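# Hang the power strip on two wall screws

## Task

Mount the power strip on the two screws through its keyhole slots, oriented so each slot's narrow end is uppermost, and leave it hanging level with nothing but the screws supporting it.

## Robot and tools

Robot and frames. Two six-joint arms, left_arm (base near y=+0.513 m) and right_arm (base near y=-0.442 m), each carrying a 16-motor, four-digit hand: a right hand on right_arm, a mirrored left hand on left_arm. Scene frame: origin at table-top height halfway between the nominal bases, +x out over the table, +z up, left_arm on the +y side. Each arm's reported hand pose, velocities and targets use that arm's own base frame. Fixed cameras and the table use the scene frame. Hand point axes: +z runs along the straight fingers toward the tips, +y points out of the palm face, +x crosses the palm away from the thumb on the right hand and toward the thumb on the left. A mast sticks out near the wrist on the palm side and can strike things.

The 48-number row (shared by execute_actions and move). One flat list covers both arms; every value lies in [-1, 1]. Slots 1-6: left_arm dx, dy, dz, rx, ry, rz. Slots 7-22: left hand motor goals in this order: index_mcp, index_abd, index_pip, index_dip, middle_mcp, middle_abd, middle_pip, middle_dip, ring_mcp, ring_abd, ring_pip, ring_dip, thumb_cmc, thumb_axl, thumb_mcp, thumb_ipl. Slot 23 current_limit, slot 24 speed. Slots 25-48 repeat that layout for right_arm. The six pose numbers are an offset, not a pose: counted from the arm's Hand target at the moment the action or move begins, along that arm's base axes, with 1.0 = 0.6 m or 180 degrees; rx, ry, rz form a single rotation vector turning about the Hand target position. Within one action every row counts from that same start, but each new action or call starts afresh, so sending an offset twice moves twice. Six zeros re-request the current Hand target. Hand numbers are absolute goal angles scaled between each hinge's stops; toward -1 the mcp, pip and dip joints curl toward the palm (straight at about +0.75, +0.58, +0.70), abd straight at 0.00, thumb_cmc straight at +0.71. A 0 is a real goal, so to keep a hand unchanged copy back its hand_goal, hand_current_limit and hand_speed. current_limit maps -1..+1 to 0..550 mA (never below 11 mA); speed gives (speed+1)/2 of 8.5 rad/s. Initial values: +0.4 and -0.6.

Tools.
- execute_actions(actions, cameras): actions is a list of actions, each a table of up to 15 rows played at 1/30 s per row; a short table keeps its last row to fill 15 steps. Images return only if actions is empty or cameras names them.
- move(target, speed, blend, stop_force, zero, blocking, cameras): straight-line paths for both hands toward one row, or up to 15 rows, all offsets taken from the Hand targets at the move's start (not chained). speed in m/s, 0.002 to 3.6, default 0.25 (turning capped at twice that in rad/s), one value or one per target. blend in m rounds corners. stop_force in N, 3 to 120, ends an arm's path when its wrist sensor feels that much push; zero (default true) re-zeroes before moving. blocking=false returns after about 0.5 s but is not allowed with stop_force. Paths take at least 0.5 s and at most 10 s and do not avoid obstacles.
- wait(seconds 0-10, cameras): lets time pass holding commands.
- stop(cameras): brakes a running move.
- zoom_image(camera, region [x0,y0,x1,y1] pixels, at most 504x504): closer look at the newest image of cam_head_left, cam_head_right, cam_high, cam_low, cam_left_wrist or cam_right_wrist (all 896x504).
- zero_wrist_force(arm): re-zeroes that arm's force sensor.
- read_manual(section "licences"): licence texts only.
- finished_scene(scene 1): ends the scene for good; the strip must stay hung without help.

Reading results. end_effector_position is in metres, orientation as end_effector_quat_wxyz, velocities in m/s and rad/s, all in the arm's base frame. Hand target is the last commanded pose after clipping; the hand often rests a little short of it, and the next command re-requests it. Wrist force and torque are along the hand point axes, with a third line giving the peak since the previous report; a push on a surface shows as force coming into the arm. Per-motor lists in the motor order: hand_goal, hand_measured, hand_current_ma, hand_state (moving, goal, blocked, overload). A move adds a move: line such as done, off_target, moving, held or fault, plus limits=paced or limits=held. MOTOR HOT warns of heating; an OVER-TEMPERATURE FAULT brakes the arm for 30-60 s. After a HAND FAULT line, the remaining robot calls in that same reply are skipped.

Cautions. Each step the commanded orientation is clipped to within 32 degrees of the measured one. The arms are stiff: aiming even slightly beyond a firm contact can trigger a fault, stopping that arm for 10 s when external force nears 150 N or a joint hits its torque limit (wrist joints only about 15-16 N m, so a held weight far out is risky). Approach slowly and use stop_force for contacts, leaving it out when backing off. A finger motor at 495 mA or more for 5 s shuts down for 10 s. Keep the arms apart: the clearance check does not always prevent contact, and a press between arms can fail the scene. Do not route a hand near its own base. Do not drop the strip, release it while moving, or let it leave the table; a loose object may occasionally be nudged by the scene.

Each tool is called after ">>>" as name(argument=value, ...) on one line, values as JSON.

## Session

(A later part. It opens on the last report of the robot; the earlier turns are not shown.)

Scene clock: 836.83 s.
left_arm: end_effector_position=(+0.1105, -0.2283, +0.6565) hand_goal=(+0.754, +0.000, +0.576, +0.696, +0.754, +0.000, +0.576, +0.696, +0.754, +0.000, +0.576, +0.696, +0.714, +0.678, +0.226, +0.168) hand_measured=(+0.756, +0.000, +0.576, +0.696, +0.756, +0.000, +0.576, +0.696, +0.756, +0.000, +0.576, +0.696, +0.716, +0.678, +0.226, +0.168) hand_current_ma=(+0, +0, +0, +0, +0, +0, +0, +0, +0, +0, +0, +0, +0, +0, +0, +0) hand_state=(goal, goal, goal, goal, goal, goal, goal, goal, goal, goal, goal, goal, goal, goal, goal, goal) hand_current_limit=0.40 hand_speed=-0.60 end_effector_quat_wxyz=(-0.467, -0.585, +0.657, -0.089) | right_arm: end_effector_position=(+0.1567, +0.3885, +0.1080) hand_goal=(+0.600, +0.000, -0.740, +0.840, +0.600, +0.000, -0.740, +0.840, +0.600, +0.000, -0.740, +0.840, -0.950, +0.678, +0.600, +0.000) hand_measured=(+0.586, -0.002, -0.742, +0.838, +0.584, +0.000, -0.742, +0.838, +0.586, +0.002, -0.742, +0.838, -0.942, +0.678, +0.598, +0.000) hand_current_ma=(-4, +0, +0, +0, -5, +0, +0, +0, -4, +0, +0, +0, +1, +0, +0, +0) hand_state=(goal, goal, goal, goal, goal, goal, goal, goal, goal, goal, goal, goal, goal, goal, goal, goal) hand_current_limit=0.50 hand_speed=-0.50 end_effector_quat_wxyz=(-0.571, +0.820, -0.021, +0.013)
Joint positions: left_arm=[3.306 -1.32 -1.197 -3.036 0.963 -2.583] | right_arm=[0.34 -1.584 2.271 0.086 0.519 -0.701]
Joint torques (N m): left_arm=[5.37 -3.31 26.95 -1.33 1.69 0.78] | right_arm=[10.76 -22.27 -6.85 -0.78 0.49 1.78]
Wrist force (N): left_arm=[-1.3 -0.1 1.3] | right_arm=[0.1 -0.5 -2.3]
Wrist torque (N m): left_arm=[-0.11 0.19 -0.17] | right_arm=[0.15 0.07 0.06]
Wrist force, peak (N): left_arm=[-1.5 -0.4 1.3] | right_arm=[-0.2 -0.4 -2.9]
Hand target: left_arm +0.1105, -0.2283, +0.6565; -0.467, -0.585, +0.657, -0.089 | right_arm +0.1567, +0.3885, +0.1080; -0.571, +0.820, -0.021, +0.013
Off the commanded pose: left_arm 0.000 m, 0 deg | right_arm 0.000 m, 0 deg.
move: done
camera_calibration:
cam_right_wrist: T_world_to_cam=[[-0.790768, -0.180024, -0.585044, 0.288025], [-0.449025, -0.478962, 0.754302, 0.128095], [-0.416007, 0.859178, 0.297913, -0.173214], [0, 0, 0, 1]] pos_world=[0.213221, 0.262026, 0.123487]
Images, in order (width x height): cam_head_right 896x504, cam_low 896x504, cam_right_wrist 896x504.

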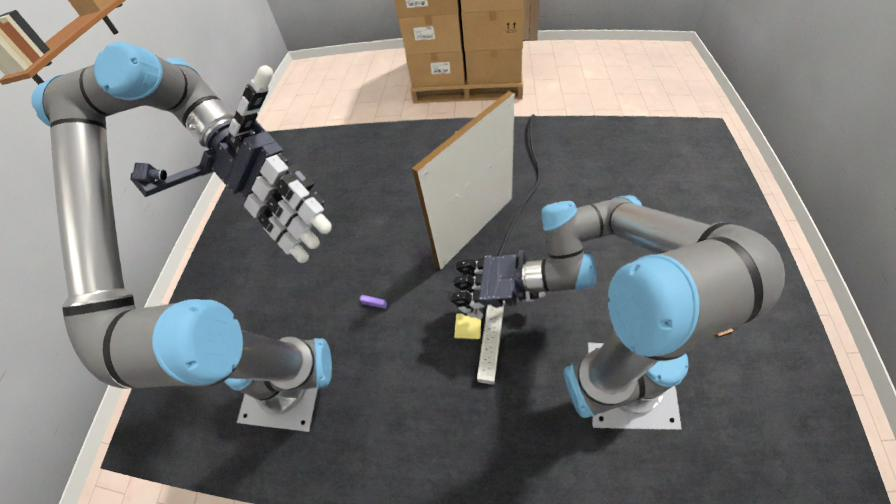

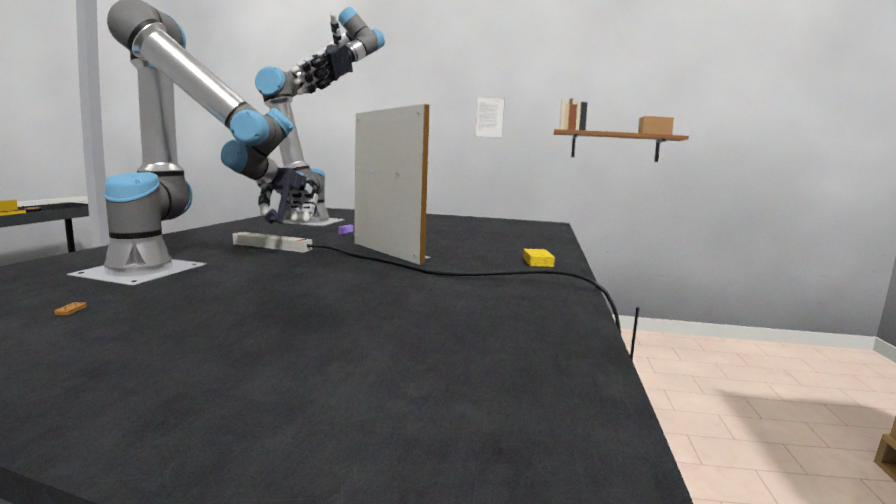

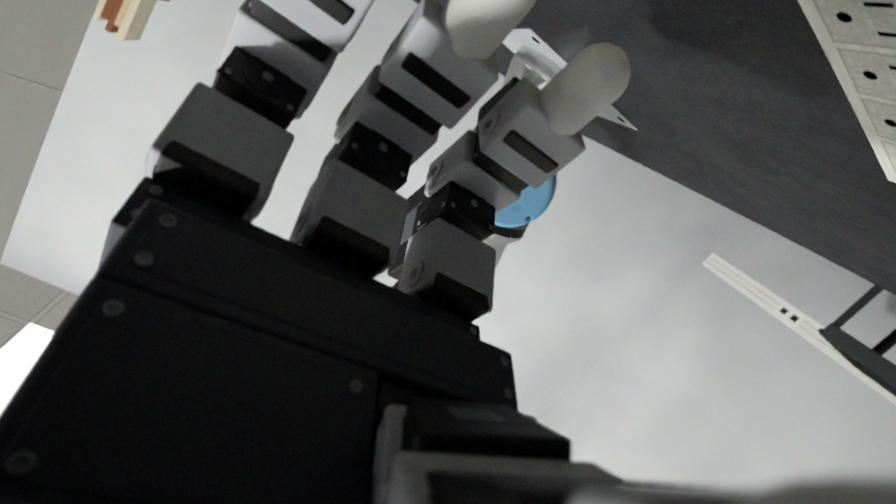

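>>> move(target=[0,0,0,0,0,0,0.754,0,0.576,0.696,0.754,0,0.576,0.696,0.754,0,0.576,0.696,0.714,0.678,0.226,0.168,0.4,-0.6,0,0,-0.1087,0,0,0,0.6,0,-0.74,0.84,0.6,0,-0.74,0.84,0.6,0,-0.74,0.84,-0.95,0.678,0.6,0.0,0.5,-0.5], speed=0.06, stop_force=5, cameras=["cam_low","cam_head_right"])

>>> zoom_image(camera="cam_low", region=[200, 170, 360, 260])

>>> zoom_image(camera="cam_head_right", region=[440, 270, 540, 400])

Scene clock: 839.63 s.
left_arm: end_effector_position=(+0.1105, -0.2283, +0.6565) hand_goal=(+0.754, +0.000, +0.576, +0.696, +0.754, +0.000, +0.576, +0.696, +0.754, +0.000, +0.576, +0.696, +0.714, +0.678, +0.226, +0.168) hand_measured=(+0.756, +0.000, +0.576, +0.696, +0.756, +0.000, +0.576, +0.696, +0.756, +0.000, +0.576, +0.696, +0.716, +0.678, +0.226, +0.168) hand_current_ma=(+0, +0, +0, +0, +0, +0, +0, +0, +0, +0, +0, +0, +0, +0, +0, +0) hand_state=(goal, goal, goal, goal, goal, goal, goal, goal, goal, goal, goal, goal, goal, goal, goal, goal) hand_current_limit=0.40 hand_speed=-0.60 end_effector_quat_wxyz=(-0.467, -0.585, +0.657, -0.089) | right_arm: end_effector_position=(+0.1567, +0.3885, +0.0427) hand_goal=(+0.600, +0.000, -0.740, +0.840, +0.600, +0.000, -0.740, +0.840, +0.600, +0.000, -0.740, +0.840, -0.950, +0.678, +0.600, +0.000) hand_measured=(+0.586, -0.002, -0.742, +0.838, +0.584, +0.000, -0.742, +0.838, +0.586, +0.002, -0.742, +0.838, -0.942, +0.678, +0.598, +0.000) hand_current_ma=(-4, +0, +0, +0, -5, +0, +0, +0, -4, +0, +0, +0, +1, +0, +0, +0) hand_state=(goal, goal, goal, goal, goal, goal, goal, goal, goal, goal, goal, goal, goal, goal, goal, goal) hand_current_limit=0.50 hand_speed=-0.50 end_effector_quat_wxyz=(-0.571, +0.820, -0.021, +0.013)
Joint positions: left_arm=[3.306 -1.32 -1.197 -3.036 0.963 -2.583] | right_arm=[0.34 -1.435 2.347 -0.139 0.519 -0.701]
Joint torques (N m): left_arm=[5.58 -2.8 26.6 -1.39 1.64 1.1] | right_arm=[10.44 -10.21 -3.15 -0.67 0.43 1.58]
Wrist force (N): left_arm=[-1.3 0.0 1.4] | right_arm=[0.1 -0.5 -2.2]
Wrist torque (N m): left_arm=[-0.13 0.21 -0.17] | right_arm=[0.16 0.07 0.06]
Wrist force, peak (N): left_arm=[-1.7 -0.4 1.3] | right_arm=[-0.1 -1.0 -2.3]
Hand target: left_arm +0.1105, -0.2283, +0.6565; -0.467, -0.585, +0.657, -0.089 | right_arm +0.1567, +0.3885, +0.0427; -0.571, +0.820, -0.021, +0.013
Off the commanded pose: left_arm 0.000 m, 0 deg | right_arm 0.000 m, 0 deg.
move: done
Images, in order (width x height): cam_head_right 896x504, cam_low 896x504.

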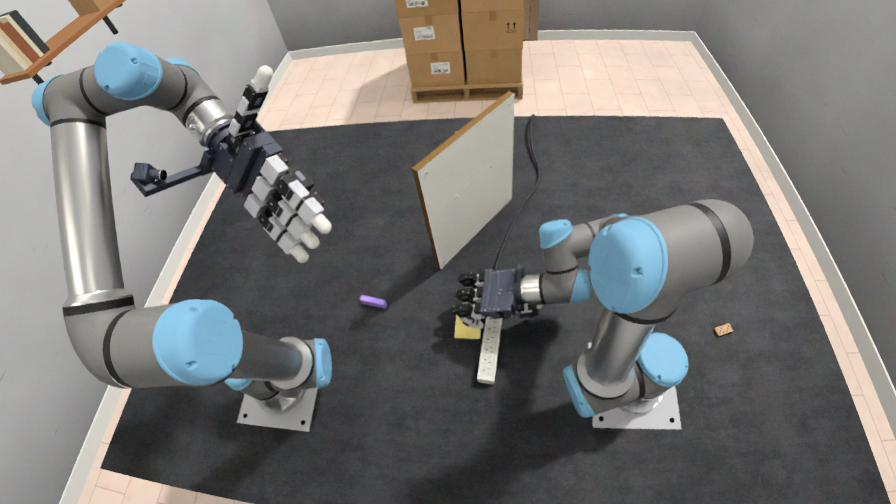

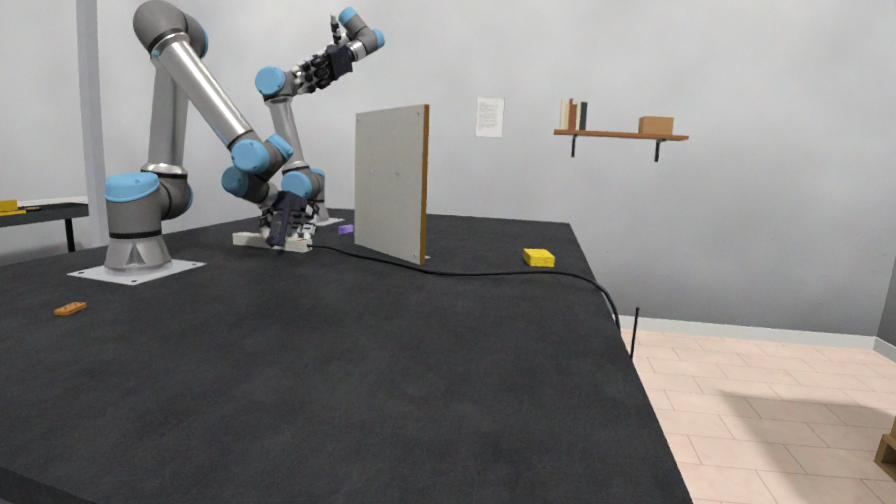

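Scaled by 3.150 from the camera's 896x504 image, which has a finer 1280x720 frame.

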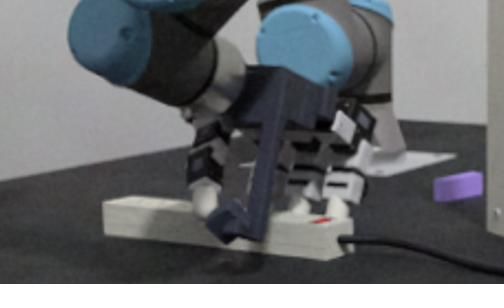

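Scaled by 3.877 from the camera's 896x504 image, which has a finer 1280x720 frame.

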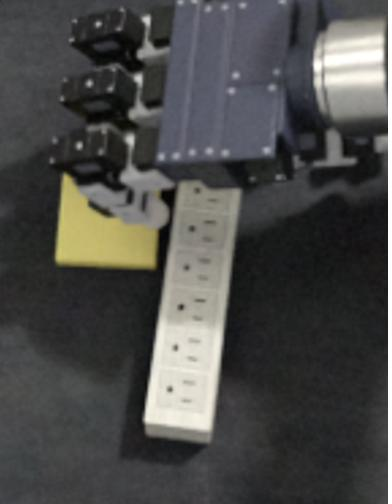

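>>> move(target=[0,0,0,0,0,0,0.754,0,0.576,0.696,0.754,0,0.576,0.696,0.754,0,0.576,0.696,0.714,0.678,0.226,0.168,0.4,-0.6,0,0,0,0,0,0,0.6,0,-0.75,0.835,0.6,0,-0.75,0.835,0.6,0,-0.75,0.835,-0.95,0.678,-0.03,0.0,0.77,-0.7], speed=0.06)

>>> move(target=[0,0,0,0,0,0,0.754,0,0.576,0.696,0.754,0,0.576,0.696,0.754,0,0.576,0.696,0.714,0.678,0.226,0.168,0.4,-0.6,0,0,0,0,0,0,0.38,0,-0.75,0.835,0.39,0,-0.75,0.835,0.40,0,-0.75,0.835,-0.95,0.678,-0.2,0.0,0.77,-0.7], speed=0.06, cameras=["cam_low","cam_head_right"])

>>> zoom_image(camera="cam_low", region=[200, 170, 360, 260])

>>> zoom_image(camera="cam_head_right", region=[440, 270, 540, 400])

Scene clock: 841.27 s.
left_arm: end_effector_position=(+0.1105, -0.2283, +0.6565) hand_goal=(+0.754, +0.000, +0.576, +0.696, +0.754, +0.000, +0.576, +0.696, +0.754, +0.000, +0.576, +0.696, +0.714, +0.678, +0.226, +0.168) hand_measured=(+0.756, +0.000, +0.576, +0.696, +0.756, +0.000, +0.576, +0.696, +0.756, +0.000, +0.576, +0.696, +0.716, +0.678, +0.226, +0.168) hand_current_ma=(+0, +0, +0, +0, +0, +0, +0, +0, +0, +0, +0, +0, +0, +0, +0, +0) hand_state=(goal, goal, goal, goal, goal, goal, goal, goal, goal, goal, goal, goal, goal, goal, goal, goal) hand_current_limit=0.40 hand_speed=-0.60 end_effector_quat_wxyz=(-0.467, -0.585, +0.657, -0.089) | right_arm: end_effector_position=(+0.1567, +0.3885, +0.0427) hand_goal=(+0.600, +0.000, -0.750, +0.836, +0.600, +0.000, -0.750, +0.836, +0.600, +0.000, -0.750, +0.836, -0.950, +0.678, -0.030, +0.000) hand_measured=(+0.586, -0.002, -0.746, +0.838, +0.584, +0.000, -0.746, +0.838, +0.586, +0.002, -0.744, +0.838, -0.942, +0.678, -0.024, +0.000) hand_current_ma=(-4, +0, +0, +0, -5, +0, +0, +0, -4, +0, +0, +0, +1, +0, +1, +0) hand_state=(goal, goal, goal, goal, goal, goal, goal, goal, goal, goal, goal, goal, goal, goal, goal, goal) hand_current_limit=0.77 hand_speed=-0.70 end_effector_quat_wxyz=(-0.571, +0.820, -0.021, +0.013)
Joint positions: left_arm=[3.306 -1.32 -1.197 -3.036 0.963 -2.583] | right_arm=[0.34 -1.435 2.347 -0.139 0.519 -0.701]
Joint torques (N m): left_arm=[4.81 -2.68 26.39 -1.53 1.79 1.03] | right_arm=[10.13 -10.41 -3.26 -0.7 0.31 1.61]
Wrist force (N): left_arm=[-1.3 -0.2 1.3] | right_arm=[0.1 -0.5 -2.4]
Wrist torque (N m): left_arm=[-0.14 0.20 -0.17] | right_arm=[0.10 0.10 0.05]
Wrist force, peak (N): left_arm=[-1.4 -0.1 1.6] | right_arm=[0.0 -0.1 -2.7]
Hand target: left_arm +0.1105, -0.2283, +0.6565; -0.467, -0.585, +0.657, -0.089 | right_arm +0.1567, +0.3885, +0.0427; -0.571, +0.820, -0.021, +0.013
Off the commanded pose: left_arm 0.000 m, 0 deg | right_arm 0.000 m, 0 deg.
move: done

Scene clock: 841.77 s.
left_arm: end_effector_position=(+0.1105, -0.2283, +0.6565) hand_goal=(+0.754, +0.000, +0.576, +0.696, +0.754, +0.000, +0.576, +0.696, +0.754, +0.000, +0.576, +0.696, +0.714, +0.678, +0.226, +0.168) hand_measured=(+0.756, +0.000, +0.576, +0.696, +0.756, +0.000, +0.576, +0.696, +0.756, +0.000, +0.576, +0.696, +0.716, +0.678, +0.226, +0.168) hand_current_ma=(+0, +0, +0, +0, +0, +0, +0, +0, +0, +0, +0, +0, +0, +0, +0, +0) hand_state=(goal, goal, goal, goal, goal, goal, goal, goal, goal, goal, goal, goal, goal, goal, goal, goal) hand_current_limit=0.40 hand_speed=-0.60 end_effector_quat_wxyz=(-0.467, -0.585, +0.657, -0.089) | right_arm: end_effector_position=(+0.1567, +0.3885, +0.0427) hand_goal=(+0.380, +0.000, -0.750, +0.836, +0.390, +0.000, -0.750, +0.836, +0.400, +0.000, -0.750, +0.836, -0.950, +0.678, -0.200, +0.000) hand_measured=(+0.498, -0.002, -0.730, +0.844, +0.500, +0.000, -0.736, +0.842, +0.496, +0.002, -0.734, +0.842, -0.938, +0.680, -0.042, +0.044) hand_current_ma=(+242, +0, +6, +1, +209, +0, +4, +1, +165, +0, +4, +1, +2, +0, +487, +58) hand_state=(blocked, goal, goal, goal, blocked, goal, goal, goal, blocked, goal, goal, goal, goal, goal, blocked, blocked) hand_current_limit=0.77 hand_speed=-0.70 end_effector_quat_wxyz=(-0.571, +0.820, -0.021, +0.013)
Joint positions: left_arm=[3.306 -1.32 -1.197 -3.036 0.963 -2.583] | right_arm=[0.34 -1.435 2.347 -0.139 0.519 -0.701]
Joint torques (N m): left_arm=[5.62 -3.07 25.8 -1.4 1.58 0.93] | right_arm=[9.73 -10.6 -3.48 0.05 0.11 1.41]
Wrist force (N): left_arm=[-1.3 -0.1 1.3] | right_arm=[-0.1 -13.5 -4.1]
Wrist torque (N m): left_arm=[-0.11 0.19 -0.17] | right_arm=[-0.17 0.32 -0.23]
Wrist force, peak (N): left_arm=[-1.6 -0.2 1.3] | right_arm=[0.0 -13.9 -4.2]
Hand target: left_arm +0.1105, -0.2283, +0.6565; -0.467, -0.585, +0.657, -0.089 | right_arm +0.1567, +0.3885, +0.0427; -0.571, +0.820, -0.021, +0.013
Off the commanded pose: left_arm 0.000 m, 0 deg | right_arm 0.000 m, 0 deg.
move: done
Images, in order (width x height): cam_head_right 896x504, cam_low 896x504.

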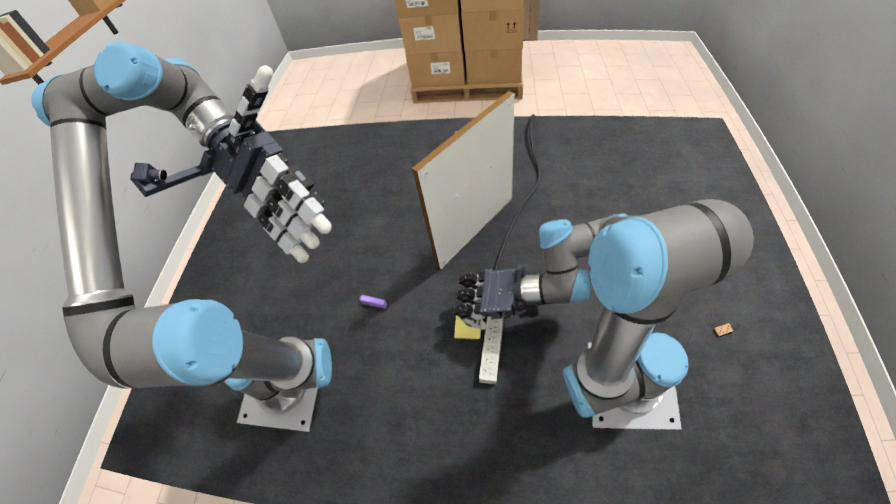

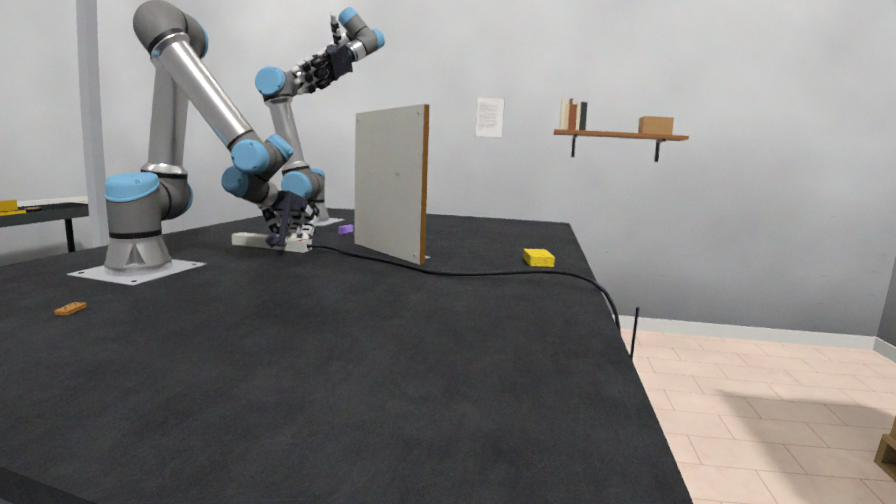

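Scaled by 3.150 from the camera's 896x504 image, which has a finer 1280x720 frame.

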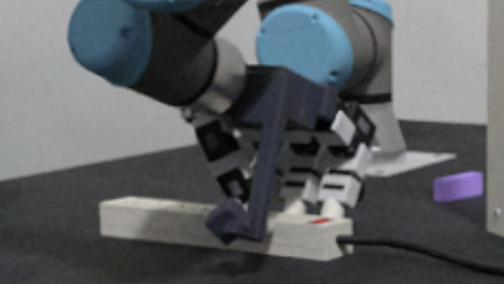

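Scaled by 3.877 from the camera's 896x504 image, which has a finer 1280x720 frame.

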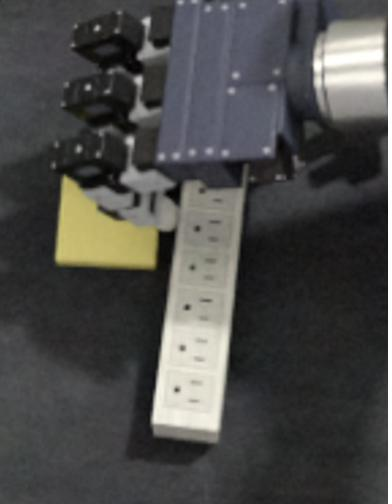

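>>> wait(seconds=0, cameras=["cam_right_wrist","cam_low","cam_head_left"])

>>> zoom_image(camera="cam_low", region=[240, 190, 330, 255])

Scene clock: 842.40 s.
left_arm: end_effector_position=(+0.1105, -0.2283, +0.6565) hand_goal=(+0.754, +0.000, +0.576, +0.696, +0.754, +0.000, +0.576, +0.696, +0.754, +0.000, +0.576, +0.696, +0.714, +0.678, +0.226, +0.168) hand_measured=(+0.756, +0.000, +0.576, +0.696, +0.756, +0.000, +0.576, +0.696, +0.756, +0.000, +0.576, +0.696, +0.716, +0.678, +0.226, +0.168) hand_current_ma=(+0, +0, +0, +0, +0, +0, +0, +0, +0, +0, +0, +0, +0, +0, +0, +0) hand_state=(goal, goal, goal, goal, goal, goal, goal, goal, goal, goal, goal, goal, goal, goal, goal, goal) hand_current_limit=0.40 hand_speed=-0.60 end_effector_quat_wxyz=(-0.467, -0.585, +0.657, -0.089) | right_arm: end_effector_position=(+0.1567, +0.3885, +0.0427) hand_goal=(+0.380, +0.000, -0.750, +0.836, +0.390, +0.000, -0.750, +0.836, +0.400, +0.000, -0.750, +0.836, -0.950, +0.678, -0.200, +0.000) hand_measured=(+0.498, -0.002, -0.730, +0.844, +0.500, +0.000, -0.736, +0.842, +0.496, +0.002, -0.734, +0.842, -0.938, +0.680, -0.042, +0.044) hand_current_ma=(+242, +0, +6, +1, +209, +0, +4, +1, +165, +0, +4, +1, +2, +0, +487, +58) hand_state=(blocked, goal, goal, goal, blocked, goal, goal, goal, blocked, goal, goal, goal, goal, goal, blocked, blocked) hand_current_limit=0.77 hand_speed=-0.70 end_effector_quat_wxyz=(-0.571, +0.820, -0.021, +0.013)
Joint positions: left_arm=[3.306 -1.32 -1.197 -3.036 0.963 -2.583] | right_arm=[0.34 -1.435 2.347 -0.139 0.519 -0.701]
Joint torques (N m): left_arm=[5.12 -2.24 26.4 -1.3 1.72 0.89] | right_arm=[8.67 -11.01 -3.85 1.15 -0.03 0.92]
Wrist force (N): left_arm=[-1.4 -0.1 1.1] | right_arm=[-0.2 -13.2 -4.0]
Wrist torque (N m): left_arm=[-0.11 0.21 -0.19] | right_arm=[-0.16 0.33 -0.23]
Wrist force, peak (N): left_arm=[-1.5 -0.2 1.4] | right_arm=[-0.1 -13.8 -4.4]
Hand target: left_arm +0.1105, -0.2283, +0.6565; -0.467, -0.585, +0.657, -0.089 | right_arm +0.1567, +0.3885, +0.0427; -0.571, +0.820, -0.021, +0.013
Off the commanded pose: left_arm 0.000 m, 0 deg | right_arm 0.000 m, 0 deg.
camera_calibration:
cam_right_wrist: T_world_to_cam=[[-0.790757, -0.179962, -0.585079, 0.249864], [-0.449144, -0.478829, 0.754316, 0.177265], [-0.415901, 0.859265, 0.297808, -0.153829], [0, 0, 0, 1]] pos_world=[0.213221, 0.262025, 0.0582874]
Images, in order (width x height): cam_head_left 896x504, cam_low 896x504, cam_right_wrist 896x504.

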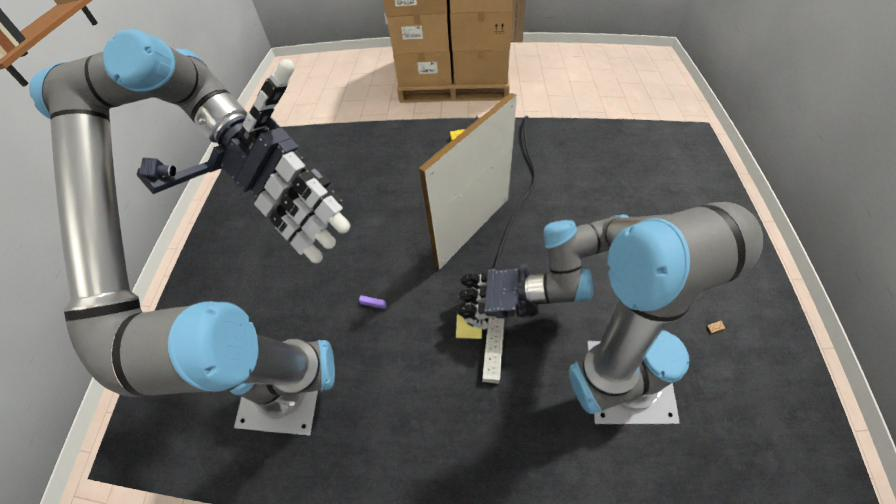

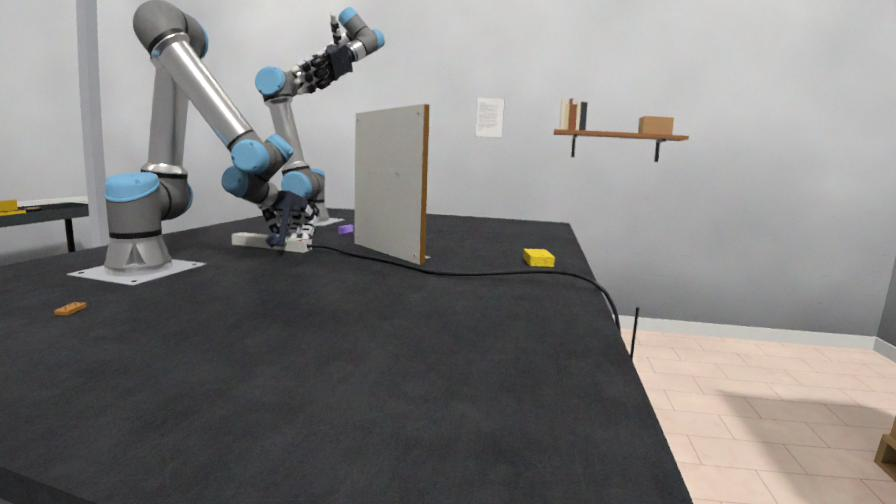

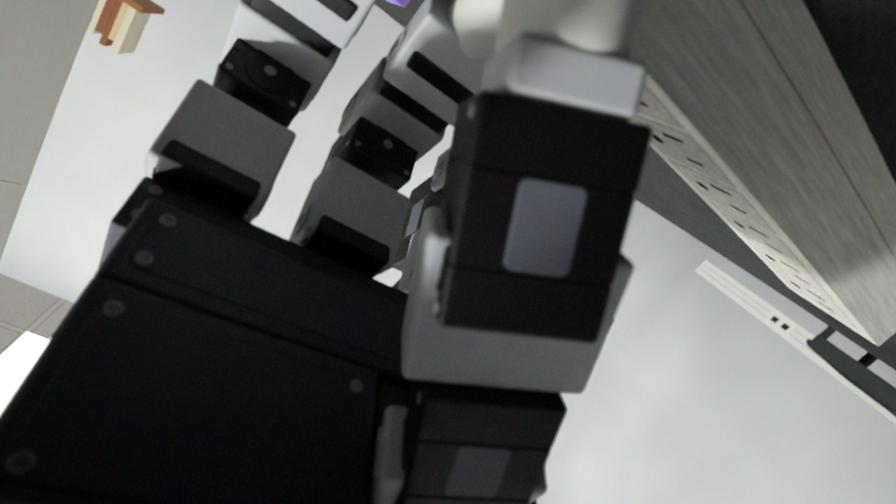

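Scaled by 5.600 from the camera's 896x504 image, which has a finer 1280x720 frame.

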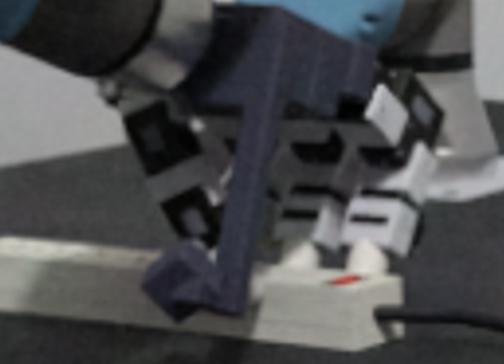

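>>> move(target=[0,0,0,0,0,0,0.754,0,0.576,0.696,0.754,0,0.576,0.696,0.754,0,0.576,0.696,0.714,0.678,0.226,0.168,0.4,-0.6,0,0,0,0,0,0,0.33,0,-0.75,0.835,0.34,0,-0.75,0.835,0.35,0,-0.75,0.835,-0.95,0.678,-0.7,-0.02,0.75,-0.83], speed=0.06, cameras=["cam_low","cam_right_wrist"])

>>> zoom_image(camera="cam_low", region=[240, 190, 330, 255])

Scene clock: 844.30 s.
left_arm: end_effector_position=(+0.1105, -0.2283, +0.6565) hand_goal=(+0.754, +0.000, +0.576, +0.696, +0.754, +0.000, +0.576, +0.696, +0.754, +0.000, +0.576, +0.696, +0.714, +0.678, +0.226, +0.168) hand_measured=(+0.756, +0.000, +0.576, +0.696, +0.756, +0.000, +0.576, +0.696, +0.756, +0.000, +0.576, +0.696, +0.716, +0.678, +0.226, +0.168) hand_current_ma=(+0, +0, +0, +0, +0, +0, +0, +0, +0, +0, +0, +0, +0, +0, +0, +0) hand_state=(goal, goal, goal, goal, goal, goal, goal, goal, goal, goal, goal, goal, goal, goal, goal, goal) hand_current_limit=0.40 hand_speed=-0.60 end_effector_quat_wxyz=(-0.467, -0.585, +0.657, -0.089) | right_arm: end_effector_position=(+0.1567, +0.3885, +0.0427) hand_goal=(+0.330, +0.000, -0.750, +0.836, +0.340, +0.000, -0.750, +0.836, +0.350, +0.000, -0.750, +0.836, -0.950, +0.678, -0.700, -0.020) hand_measured=(+0.474, -0.002, -0.724, +0.848, +0.480, +0.000, -0.730, +0.846, +0.480, +0.000, -0.728, +0.844, -0.938, +0.680, -0.036, +0.044) hand_current_ma=(+357, +0, +11, +2, +333, +0, +7, +2, +290, +0, +8, +1, +2, +0, +481, +119) hand_state=(blocked, goal, blocked, goal, blocked, goal, blocked, goal, blocked, goal, blocked, goal, goal, goal, blocked, blocked) hand_current_limit=0.75 hand_speed=-0.83 end_effector_quat_wxyz=(-0.571, +0.820, -0.021, +0.013)
Joint positions: left_arm=[3.306 -1.32 -1.197 -3.036 0.963 -2.583] | right_arm=[0.34 -1.435 2.347 -0.139 0.519 -0.701]
Joint torques (N m): left_arm=[4.13 -3.1 25.8 -1.42 1.72 0.94] | right_arm=[6.36 -11.71 -3.99 3.26 -0.5 0.04]
Wrist force (N): left_arm=[-1.4 -0.4 1.3] | right_arm=[0.7 -16.3 -5.2]
Wrist torque (N m): left_arm=[-0.15 0.21 -0.17] | right_arm=[-0.33 0.42 -0.36]
Wrist force, peak (N): left_arm=[-1.4 -0.2 1.5] | right_arm=[0.7 -17.1 -5.4]
Hand target: left_arm +0.1105, -0.2283, +0.6565; -0.467, -0.585, +0.657, -0.089 | right_arm +0.1567, +0.3885, +0.0427; -0.571, +0.820, -0.021, +0.013
Off the commanded pose: left_arm 0.000 m, 0 deg | right_arm 0.000 m, 0 deg.
move: done
camera_calibration:
cam_right_wrist: T_world_to_cam=[[-0.790765, -0.179971, -0.585064, 0.249867], [-0.449129, -0.478825, 0.754327, 0.17726], [-0.415901, 0.859265, 0.297808, -0.153829], [0, 0, 0, 1]] pos_world=[0.213221, 0.262025, 0.0582874]
Images, in order (width x height): cam_low 896x504, cam_right_wrist 896x504.

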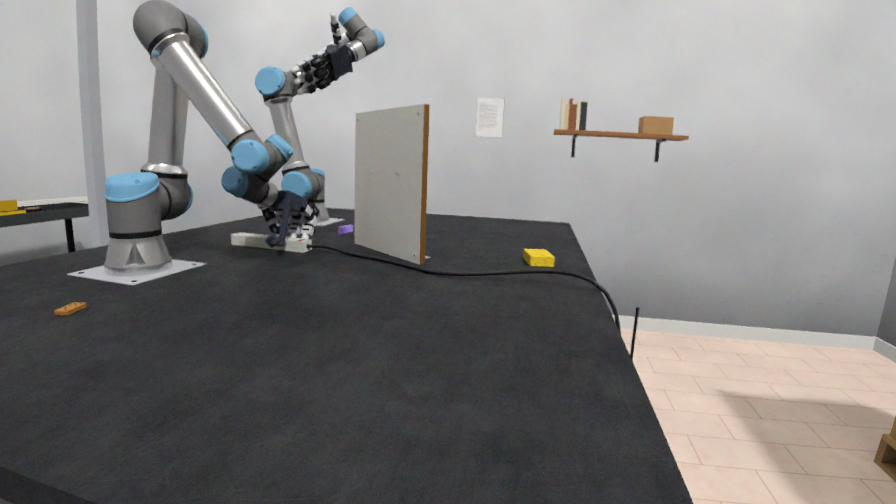

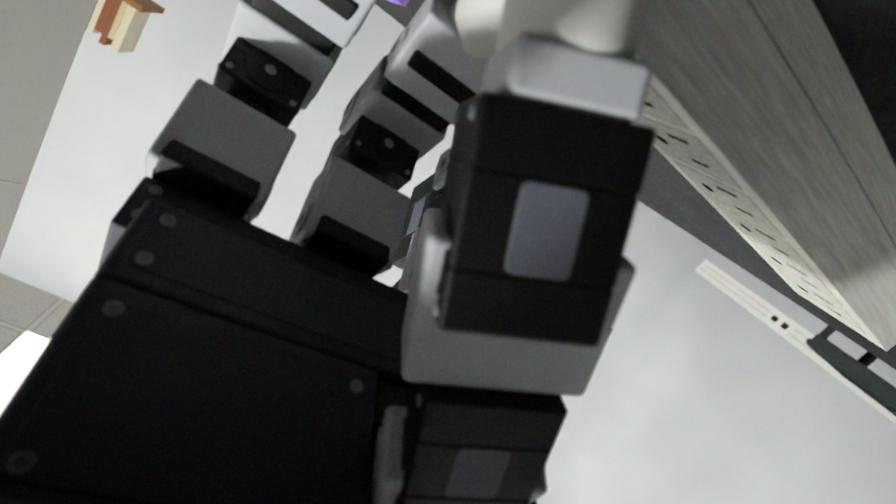

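Scaled by 5.600 from the camera's 896x504 image, which has a finer 1280x720 frame.

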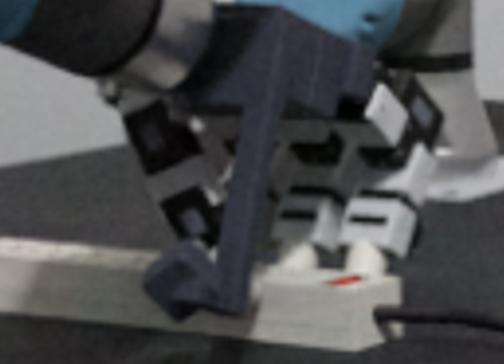

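>>> move(target=[0,0,0,0,0,0,0.754,0,0.576,0.696,0.754,0,0.576,0.696,0.754,0,0.576,0.696,0.714,0.678,0.226,0.168,0.4,-0.6,0,0,0.0025,0,0,0,0.33,0,-0.75,0.835,0.34,0,-0.75,0.835,0.35,0,-0.75,0.835,-0.95,0.678,-0.7,-0.02,0.75,-0.83], speed=0.06)

Scene clock: 845.53 s.
left_arm: end_effector_position=(+0.1105, -0.2283, +0.6565) hand_goal=(+0.754, +0.000, +0.576, +0.696, +0.754, +0.000, +0.576, +0.696, +0.754, +0.000, +0.576, +0.696, +0.714, +0.678, +0.226, +0.168) hand_measured=(+0.756, +0.000, +0.576, +0.696, +0.756, +0.000, +0.576, +0.696, +0.756, +0.000, +0.576, +0.696, +0.716, +0.678, +0.226, +0.168) hand_current_ma=(+0, +0, +0, +0, +0, +0, +0, +0, +0, +0, +0, +0, +0, +0, +0, +0) hand_state=(goal, goal, goal, goal, goal, goal, goal, goal, goal, goal, goal, goal, goal, goal, goal, goal) hand_current_limit=0.40 hand_speed=-0.60 end_effector_quat_wxyz=(-0.467, -0.585, +0.657, -0.089) | right_arm: end_effector_position=(+0.1567, +0.3885, +0.0442) hand_goal=(+0.330, +0.000, -0.750, +0.836, +0.340, +0.000, -0.750, +0.836, +0.350, +0.000, -0.750, +0.836, -0.950, +0.678, -0.700, -0.020) hand_measured=(+0.440, +0.000, -0.708, +0.856, +0.452, +0.000, -0.716, +0.856, +0.460, +0.000, -0.714, +0.850, -0.938, +0.680, -0.026, +0.050) hand_current_ma=(+209, +0, +28, +8, +216, +0, +20, +7, +208, +0, +21, +4, +2, +0, +481, +141) hand_state=(blocked, goal, blocked, blocked, blocked, goal, blocked, goal, blocked, goal, blocked, goal, goal, goal, blocked, blocked) hand_current_limit=0.75 hand_speed=-0.83 end_effector_quat_wxyz=(-0.571, +0.820, -0.021, +0.013)
Joint positions: left_arm=[3.306 -1.32 -1.197 -3.036 0.963 -2.583] | right_arm=[0.34 -1.439 2.346 -0.134 0.519 -0.701]
Joint torques (N m): left_arm=[5.19 -2.57 27.15 -1.33 1.55 0.91] | right_arm=[4.37 -25.25 -16.61 3.1 -0.95 0.05]
Wrist force (N): left_arm=[-1.5 0.0 1.3] | right_arm=[0.0 0.2 -1.9]
Wrist torque (N m): left_arm=[-0.12 0.22 -0.18] | right_arm=[0.21 0.16 0.03]
Wrist force, peak (N): left_arm=[-1.6 -0.3 1.4] | right_arm=[0.9 -17.2 -5.4]
Hand target: left_arm +0.1105, -0.2283, +0.6565; -0.467, -0.585, +0.657, -0.089 | right_arm +0.1567, +0.3885, +0.0442; -0.571, +0.820, -0.021, +0.013
Off the commanded pose: left_arm 0.000 m, 0 deg | right_arm 0.000 m, 0 deg.
move: done

>>> move(target=[0,0,0,0,0,0,0.754,0,0.576,0.696,0.754,0,0.576,0.696,0.754,0,0.576,0.696,0.714,0.678,0.226,0.168,0.4,-0.6,-0.16,-0.024,0.0,0,0,0,0.33,0,-0.75,0.835,0.34,0,-0.75,0.835,0.35,0,-0.75,0.835,-0.95,0.678,-0.7,-0.02,0.75,-0.83], speed=0.07, cameras=["cam_low","cam_head_right"])

Scene clock: 847.90 s.
left_arm: end_effector_position=(+0.1105, -0.2283, +0.6565) hand_goal=(+0.754, +0.000, +0.576, +0.696, +0.754, +0.000, +0.576, +0.696, +0.754, +0.000, +0.576, +0.696, +0.714, +0.678, +0.226, +0.168) hand_measured=(+0.756, +0.000, +0.576, +0.696, +0.756, +0.000, +0.576, +0.696, +0.756, +0.000, +0.576, +0.696, +0.716, +0.678, +0.226, +0.168) hand_current_ma=(+0, +0, +0, +0, +0, +0, +0, +0, +0, +0, +0, +0, +0, +0, +0, +0) hand_state=(goal, goal, goal, goal, goal, goal, goal, goal, goal, goal, goal, goal, goal, goal, goal, goal) hand_current_limit=0.40 hand_speed=-0.60 end_effector_quat_wxyz=(-0.467, -0.585, +0.657, -0.089) | right_arm: end_effector_position=(+0.0608, +0.3741, +0.0442) hand_goal=(+0.330, +0.000, -0.750, +0.836, +0.340, +0.000, -0.750, +0.836, +0.350, +0.000, -0.750, +0.836, -0.950, +0.678, -0.700, -0.020) hand_measured=(+0.426, +0.000, -0.706, +0.858, +0.444, +0.000, -0.710, +0.858, +0.460, +0.000, -0.712, +0.852, -0.946, +0.678, -0.024, +0.050) hand_current_ma=(+163, +0, +31, +8, +187, +0, +25, +9, +208, +0, +25, +5, +0, +0, +481, +141) hand_state=(blocked, goal, blocked, blocked, blocked, goal, blocked, blocked, blocked, goal, blocked, goal, goal, goal, blocked, blocked) hand_current_limit=0.75 hand_speed=-0.83 end_effector_quat_wxyz=(-0.571, +0.820, -0.021, +0.013)
Joint positions: left_arm=[3.306 -1.32 -1.197 -3.036 0.963 -2.583] | right_arm=[0.469 -1.663 2.543 -0.239 0.618 -0.544]
Joint torques (N m): left_arm=[5.38 -2.77 25.33 -1.32 1.56 0.99] | right_arm=[11.15 -16.51 -3.29 -0.62 0.23 2.16]
Wrist force (N): left_arm=[-1.2 0.0 1.1] | right_arm=[2.0 0.8 -1.7]
Wrist torque (N m): left_arm=[-0.09 0.17 -0.16] | right_arm=[0.22 0.14 -0.04]
Wrist force, peak (N): left_arm=[-1.6 -0.1 1.5] | right_arm=[3.8 0.9 -1.9]
Hand target: left_arm +0.1105, -0.2283, +0.6565; -0.467, -0.585, +0.657, -0.089 | right_arm +0.0607, +0.3741, +0.0442; -0.571, +0.820, -0.021, +0.013
Off the commanded pose: left_arm 0.000 m, 0 deg | right_arm 0.000 m, 0 deg.
move: done
Images, in order (width x height): cam_head_right 896x504, cam_low 896x504.

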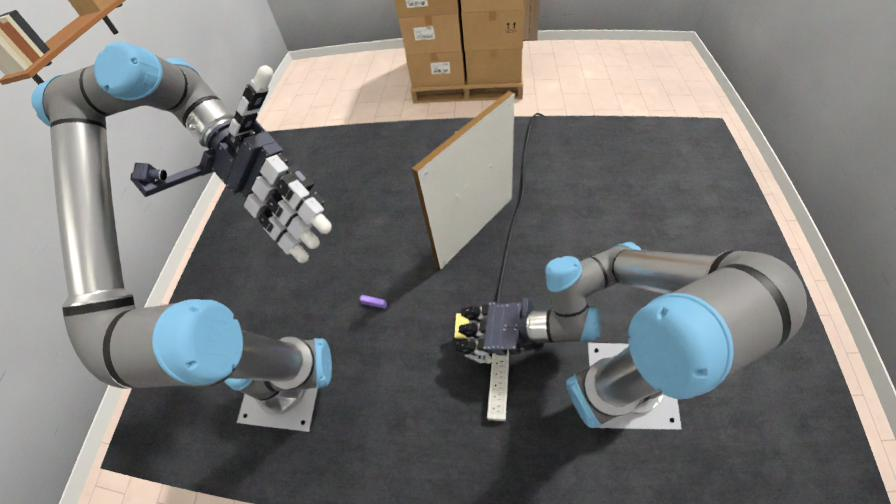

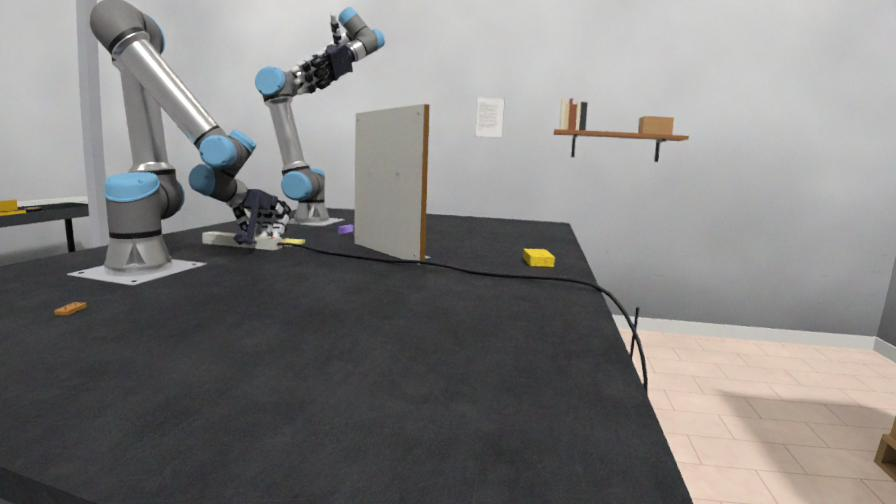

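>>> move(target=[0,0,0,0,0,0,0.754,0,0.576,0.696,0.754,0,0.576,0.696,0.754,0,0.576,0.696,0.714,0.678,0.226,0.168,0.4,-0.6,-0.16,-0.015,0.0,0,0,0,0.33,0,-0.75,0.835,0.34,0,-0.75,0.835,0.35,0,-0.75,0.835,-0.95,0.678,-0.7,-0.02,0.75,-0.83], speed=0.07, cameras=["cam_low","cam_head_right"])

Scene clock: 850.30 s.
left_arm: end_effector_position=(+0.1105, -0.2283, +0.6565) hand_goal=(+0.754, +0.000, +0.576, +0.696, +0.754, +0.000, +0.576, +0.696, +0.754, +0.000, +0.576, +0.696, +0.714, +0.678, +0.226, +0.168) hand_measured=(+0.756, +0.000, +0.576, +0.696, +0.756, +0.000, +0.576, +0.696, +0.756, +0.000, +0.576, +0.696, +0.716, +0.678, +0.226, +0.168) hand_current_ma=(+0, +0, +0, +0, +0, +0, +0, +0, +0, +0, +0, +0, +0, +0, +0, +0) hand_state=(goal, goal, goal, goal, goal, goal, goal, goal, goal, goal, goal, goal, goal, goal, goal, goal) hand_current_limit=0.40 hand_speed=-0.60 end_effector_quat_wxyz=(-0.467, -0.585, +0.657, -0.089) | right_arm: end_effector_position=(-0.0353, +0.3651, +0.0443) hand_goal=(+0.330, +0.000, -0.750, +0.836, +0.340, +0.000, -0.750, +0.836, +0.350, +0.000, -0.750, +0.836, -0.950, +0.678, -0.700, -0.020) hand_measured=(+0.422, +0.000, -0.706, +0.858, +0.438, +0.000, -0.706, +0.862, +0.460, +0.000, -0.712, +0.852, -0.946, +0.678, -0.024, +0.050) hand_current_ma=(+149, +0, +31, +8, +165, +0, +32, +11, +208, +0, +25, +5, +0, +0, +481, +141) hand_state=(blocked, goal, blocked, blocked, blocked, goal, blocked, blocked, blocked, goal, blocked, goal, goal, goal, blocked, blocked) hand_current_limit=0.75 hand_speed=-0.83 end_effector_quat_wxyz=(-0.571, +0.820, -0.021, +0.013)
Joint positions: left_arm=[3.306 -1.32 -1.197 -3.036 0.963 -2.583] | right_arm=[0.854 -1.841 2.63 -0.349 0.95 -0.265]
Joint torques (N m): left_arm=[4.07 -2.3 25.67 -1.39 1.62 0.93] | right_arm=[11.94 4.81 -18.8 -1.45 0.61 2.11]
Wrist force (N): left_arm=[-1.4 -0.1 1.1] | right_arm=[2.2 0.3 -2.3]
Wrist torque (N m): left_arm=[-0.10 0.20 -0.17] | right_arm=[0.22 0.15 -0.08]
Wrist force, peak (N): left_arm=[-1.6 -0.4 1.4] | right_arm=[2.8 2.1 -1.9]
Hand target: left_arm +0.1105, -0.2283, +0.6565; -0.467, -0.585, +0.657, -0.089 | right_arm -0.0353, +0.3651, +0.0442; -0.571, +0.820, -0.021, +0.013
Off the commanded pose: left_arm 0.000 m, 0 deg | right_arm 0.000 m, 0 deg.
move: done
Images, in order (width x height): cam_head_right 896x504, cam_low 896x504.

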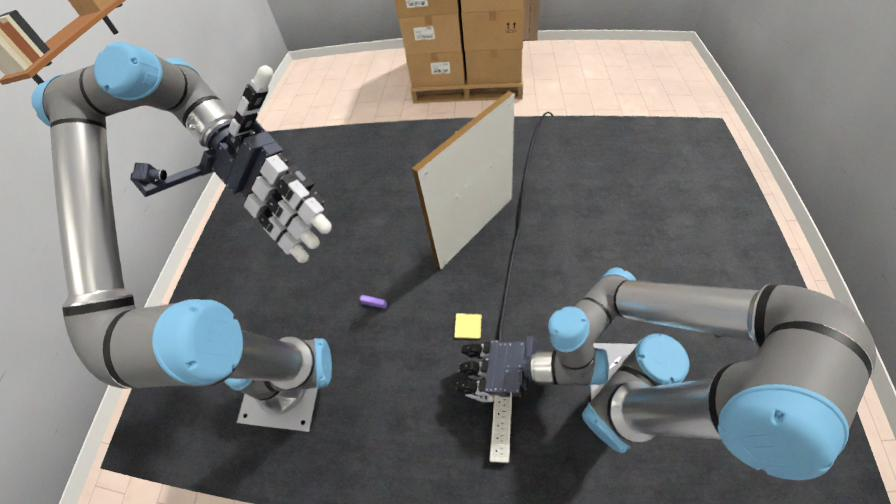

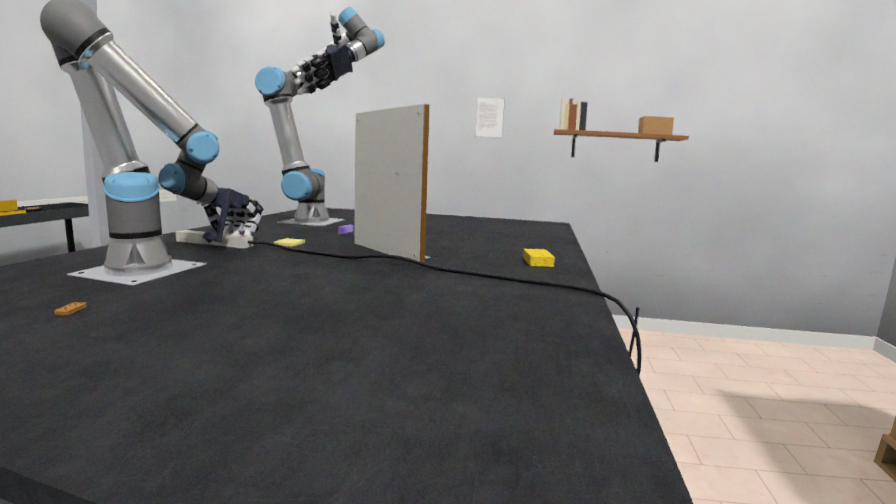

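>>> move(target=[0,0,0,0,0,0,0.754,0,0.576,0.696,0.754,0,0.576,0.696,0.754,0,0.576,0.696,0.714,0.678,0.226,0.168,0.4,-0.6,0.2885,0.014,0.0,0,0,0.0833,0.33,0,-0.75,0.835,0.34,0,-0.75,0.835,0.35,0,-0.75,0.835,-0.95,0.678,-0.7,-0.02,0.75,-0.83], speed=0.08, cameras=["cam_low","cam_head_right"])

Scene clock: 854.43 s.
left_arm: end_effector_position=(+0.1105, -0.2283, +0.6565) hand_goal=(+0.754, +0.000, +0.576, +0.696, +0.754, +0.000, +0.576, +0.696, +0.754, +0.000, +0.576, +0.696, +0.714, +0.678, +0.226, +0.168) hand_measured=(+0.756, +0.000, +0.576, +0.696, +0.756, +0.000, +0.576, +0.696, +0.756, +0.000, +0.576, +0.696, +0.716, +0.678, +0.226, +0.168) hand_current_ma=(+0, +0, +0, +0, +0, +0, +0, +0, +0, +0, +0, +0, +0, +0, +0, +0) hand_state=(goal, goal, goal, goal, goal, goal, goal, goal, goal, goal, goal, goal, goal, goal, goal, goal) hand_current_limit=0.40 hand_speed=-0.60 end_effector_quat_wxyz=(-0.467, -0.585, +0.657, -0.089) | right_arm: end_effector_position=(+0.1378, +0.3735, +0.0442) hand_goal=(+0.330, +0.000, -0.750, +0.836, +0.340, +0.000, -0.750, +0.836, +0.350, +0.000, -0.750, +0.836, -0.950, +0.678, -0.700, -0.020) hand_measured=(+0.414, +0.002, -0.718, +0.852, +0.434, +0.002, -0.710, +0.860, +0.460, +0.002, -0.704, +0.856, -0.948, +0.678, -0.018, +0.050) hand_current_ma=(+122, +0, +17, +5, +155, +0, +26, +10, +208, +0, +34, +6, +0, +0, +481, +141) hand_state=(blocked, goal, blocked, goal, blocked, goal, blocked, blocked, blocked, goal, blocked, goal, goal, goal, blocked, blocked) hand_current_limit=0.75 hand_speed=-0.83 end_effector_quat_wxyz=(-0.568, +0.816, +0.086, -0.061)
Joint positions: left_arm=[3.306 -1.32 -1.197 -3.036 0.963 -2.583] | right_arm=[0.282 -1.217 2.261 0.34 0.36 -1.371]
Joint torques (N m): left_arm=[4.54 -3.4 25.57 -1.47 1.68 0.84] | right_arm=[-9.52 -13.21 -13.44 3.1 -0.97 -2.2]
Wrist force (N): left_arm=[-1.4 -0.3 1.4] | right_arm=[-2.8 -13.2 -5.3]
Wrist torque (N m): left_arm=[-0.15 0.21 -0.17] | right_arm=[-0.26 0.33 -0.14]
Wrist force, peak (N): left_arm=[-1.5 -0.3 1.5] | right_arm=[-3.1 -13.2 -5.5]
Hand target: left_arm +0.1105, -0.2283, +0.6565; -0.467, -0.585, +0.657, -0.089 | right_arm +0.1378, +0.3735, +0.0442; -0.568, +0.816, +0.086, -0.061
Off the commanded pose: left_arm 0.000 m, 0 deg | right_arm 0.000 m, 0 deg.
move: done
Images, in order (width x height): cam_head_right 896x504, cam_low 896x504.

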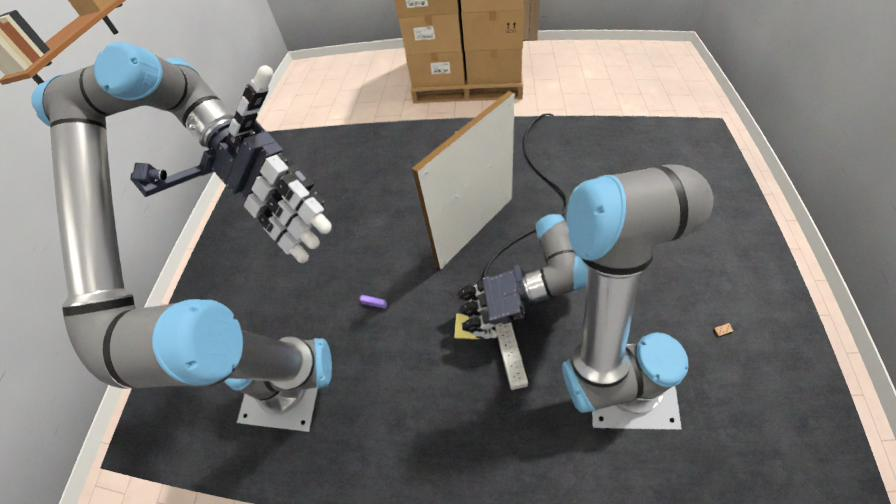

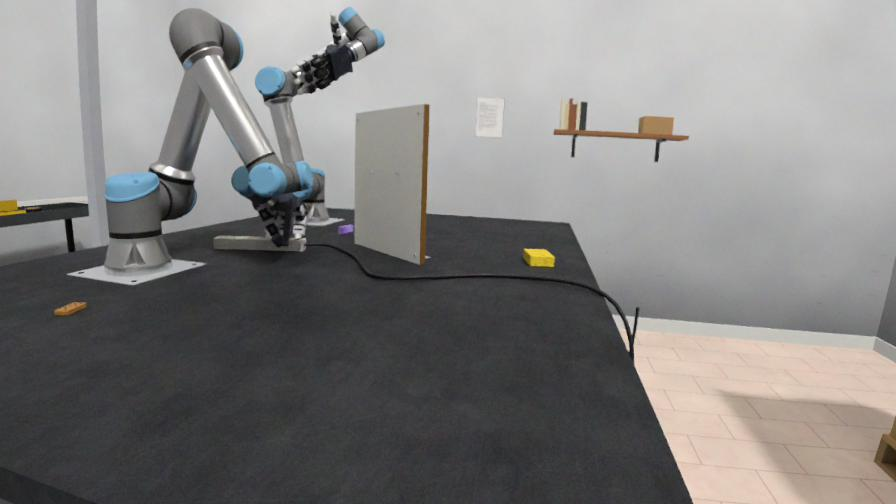

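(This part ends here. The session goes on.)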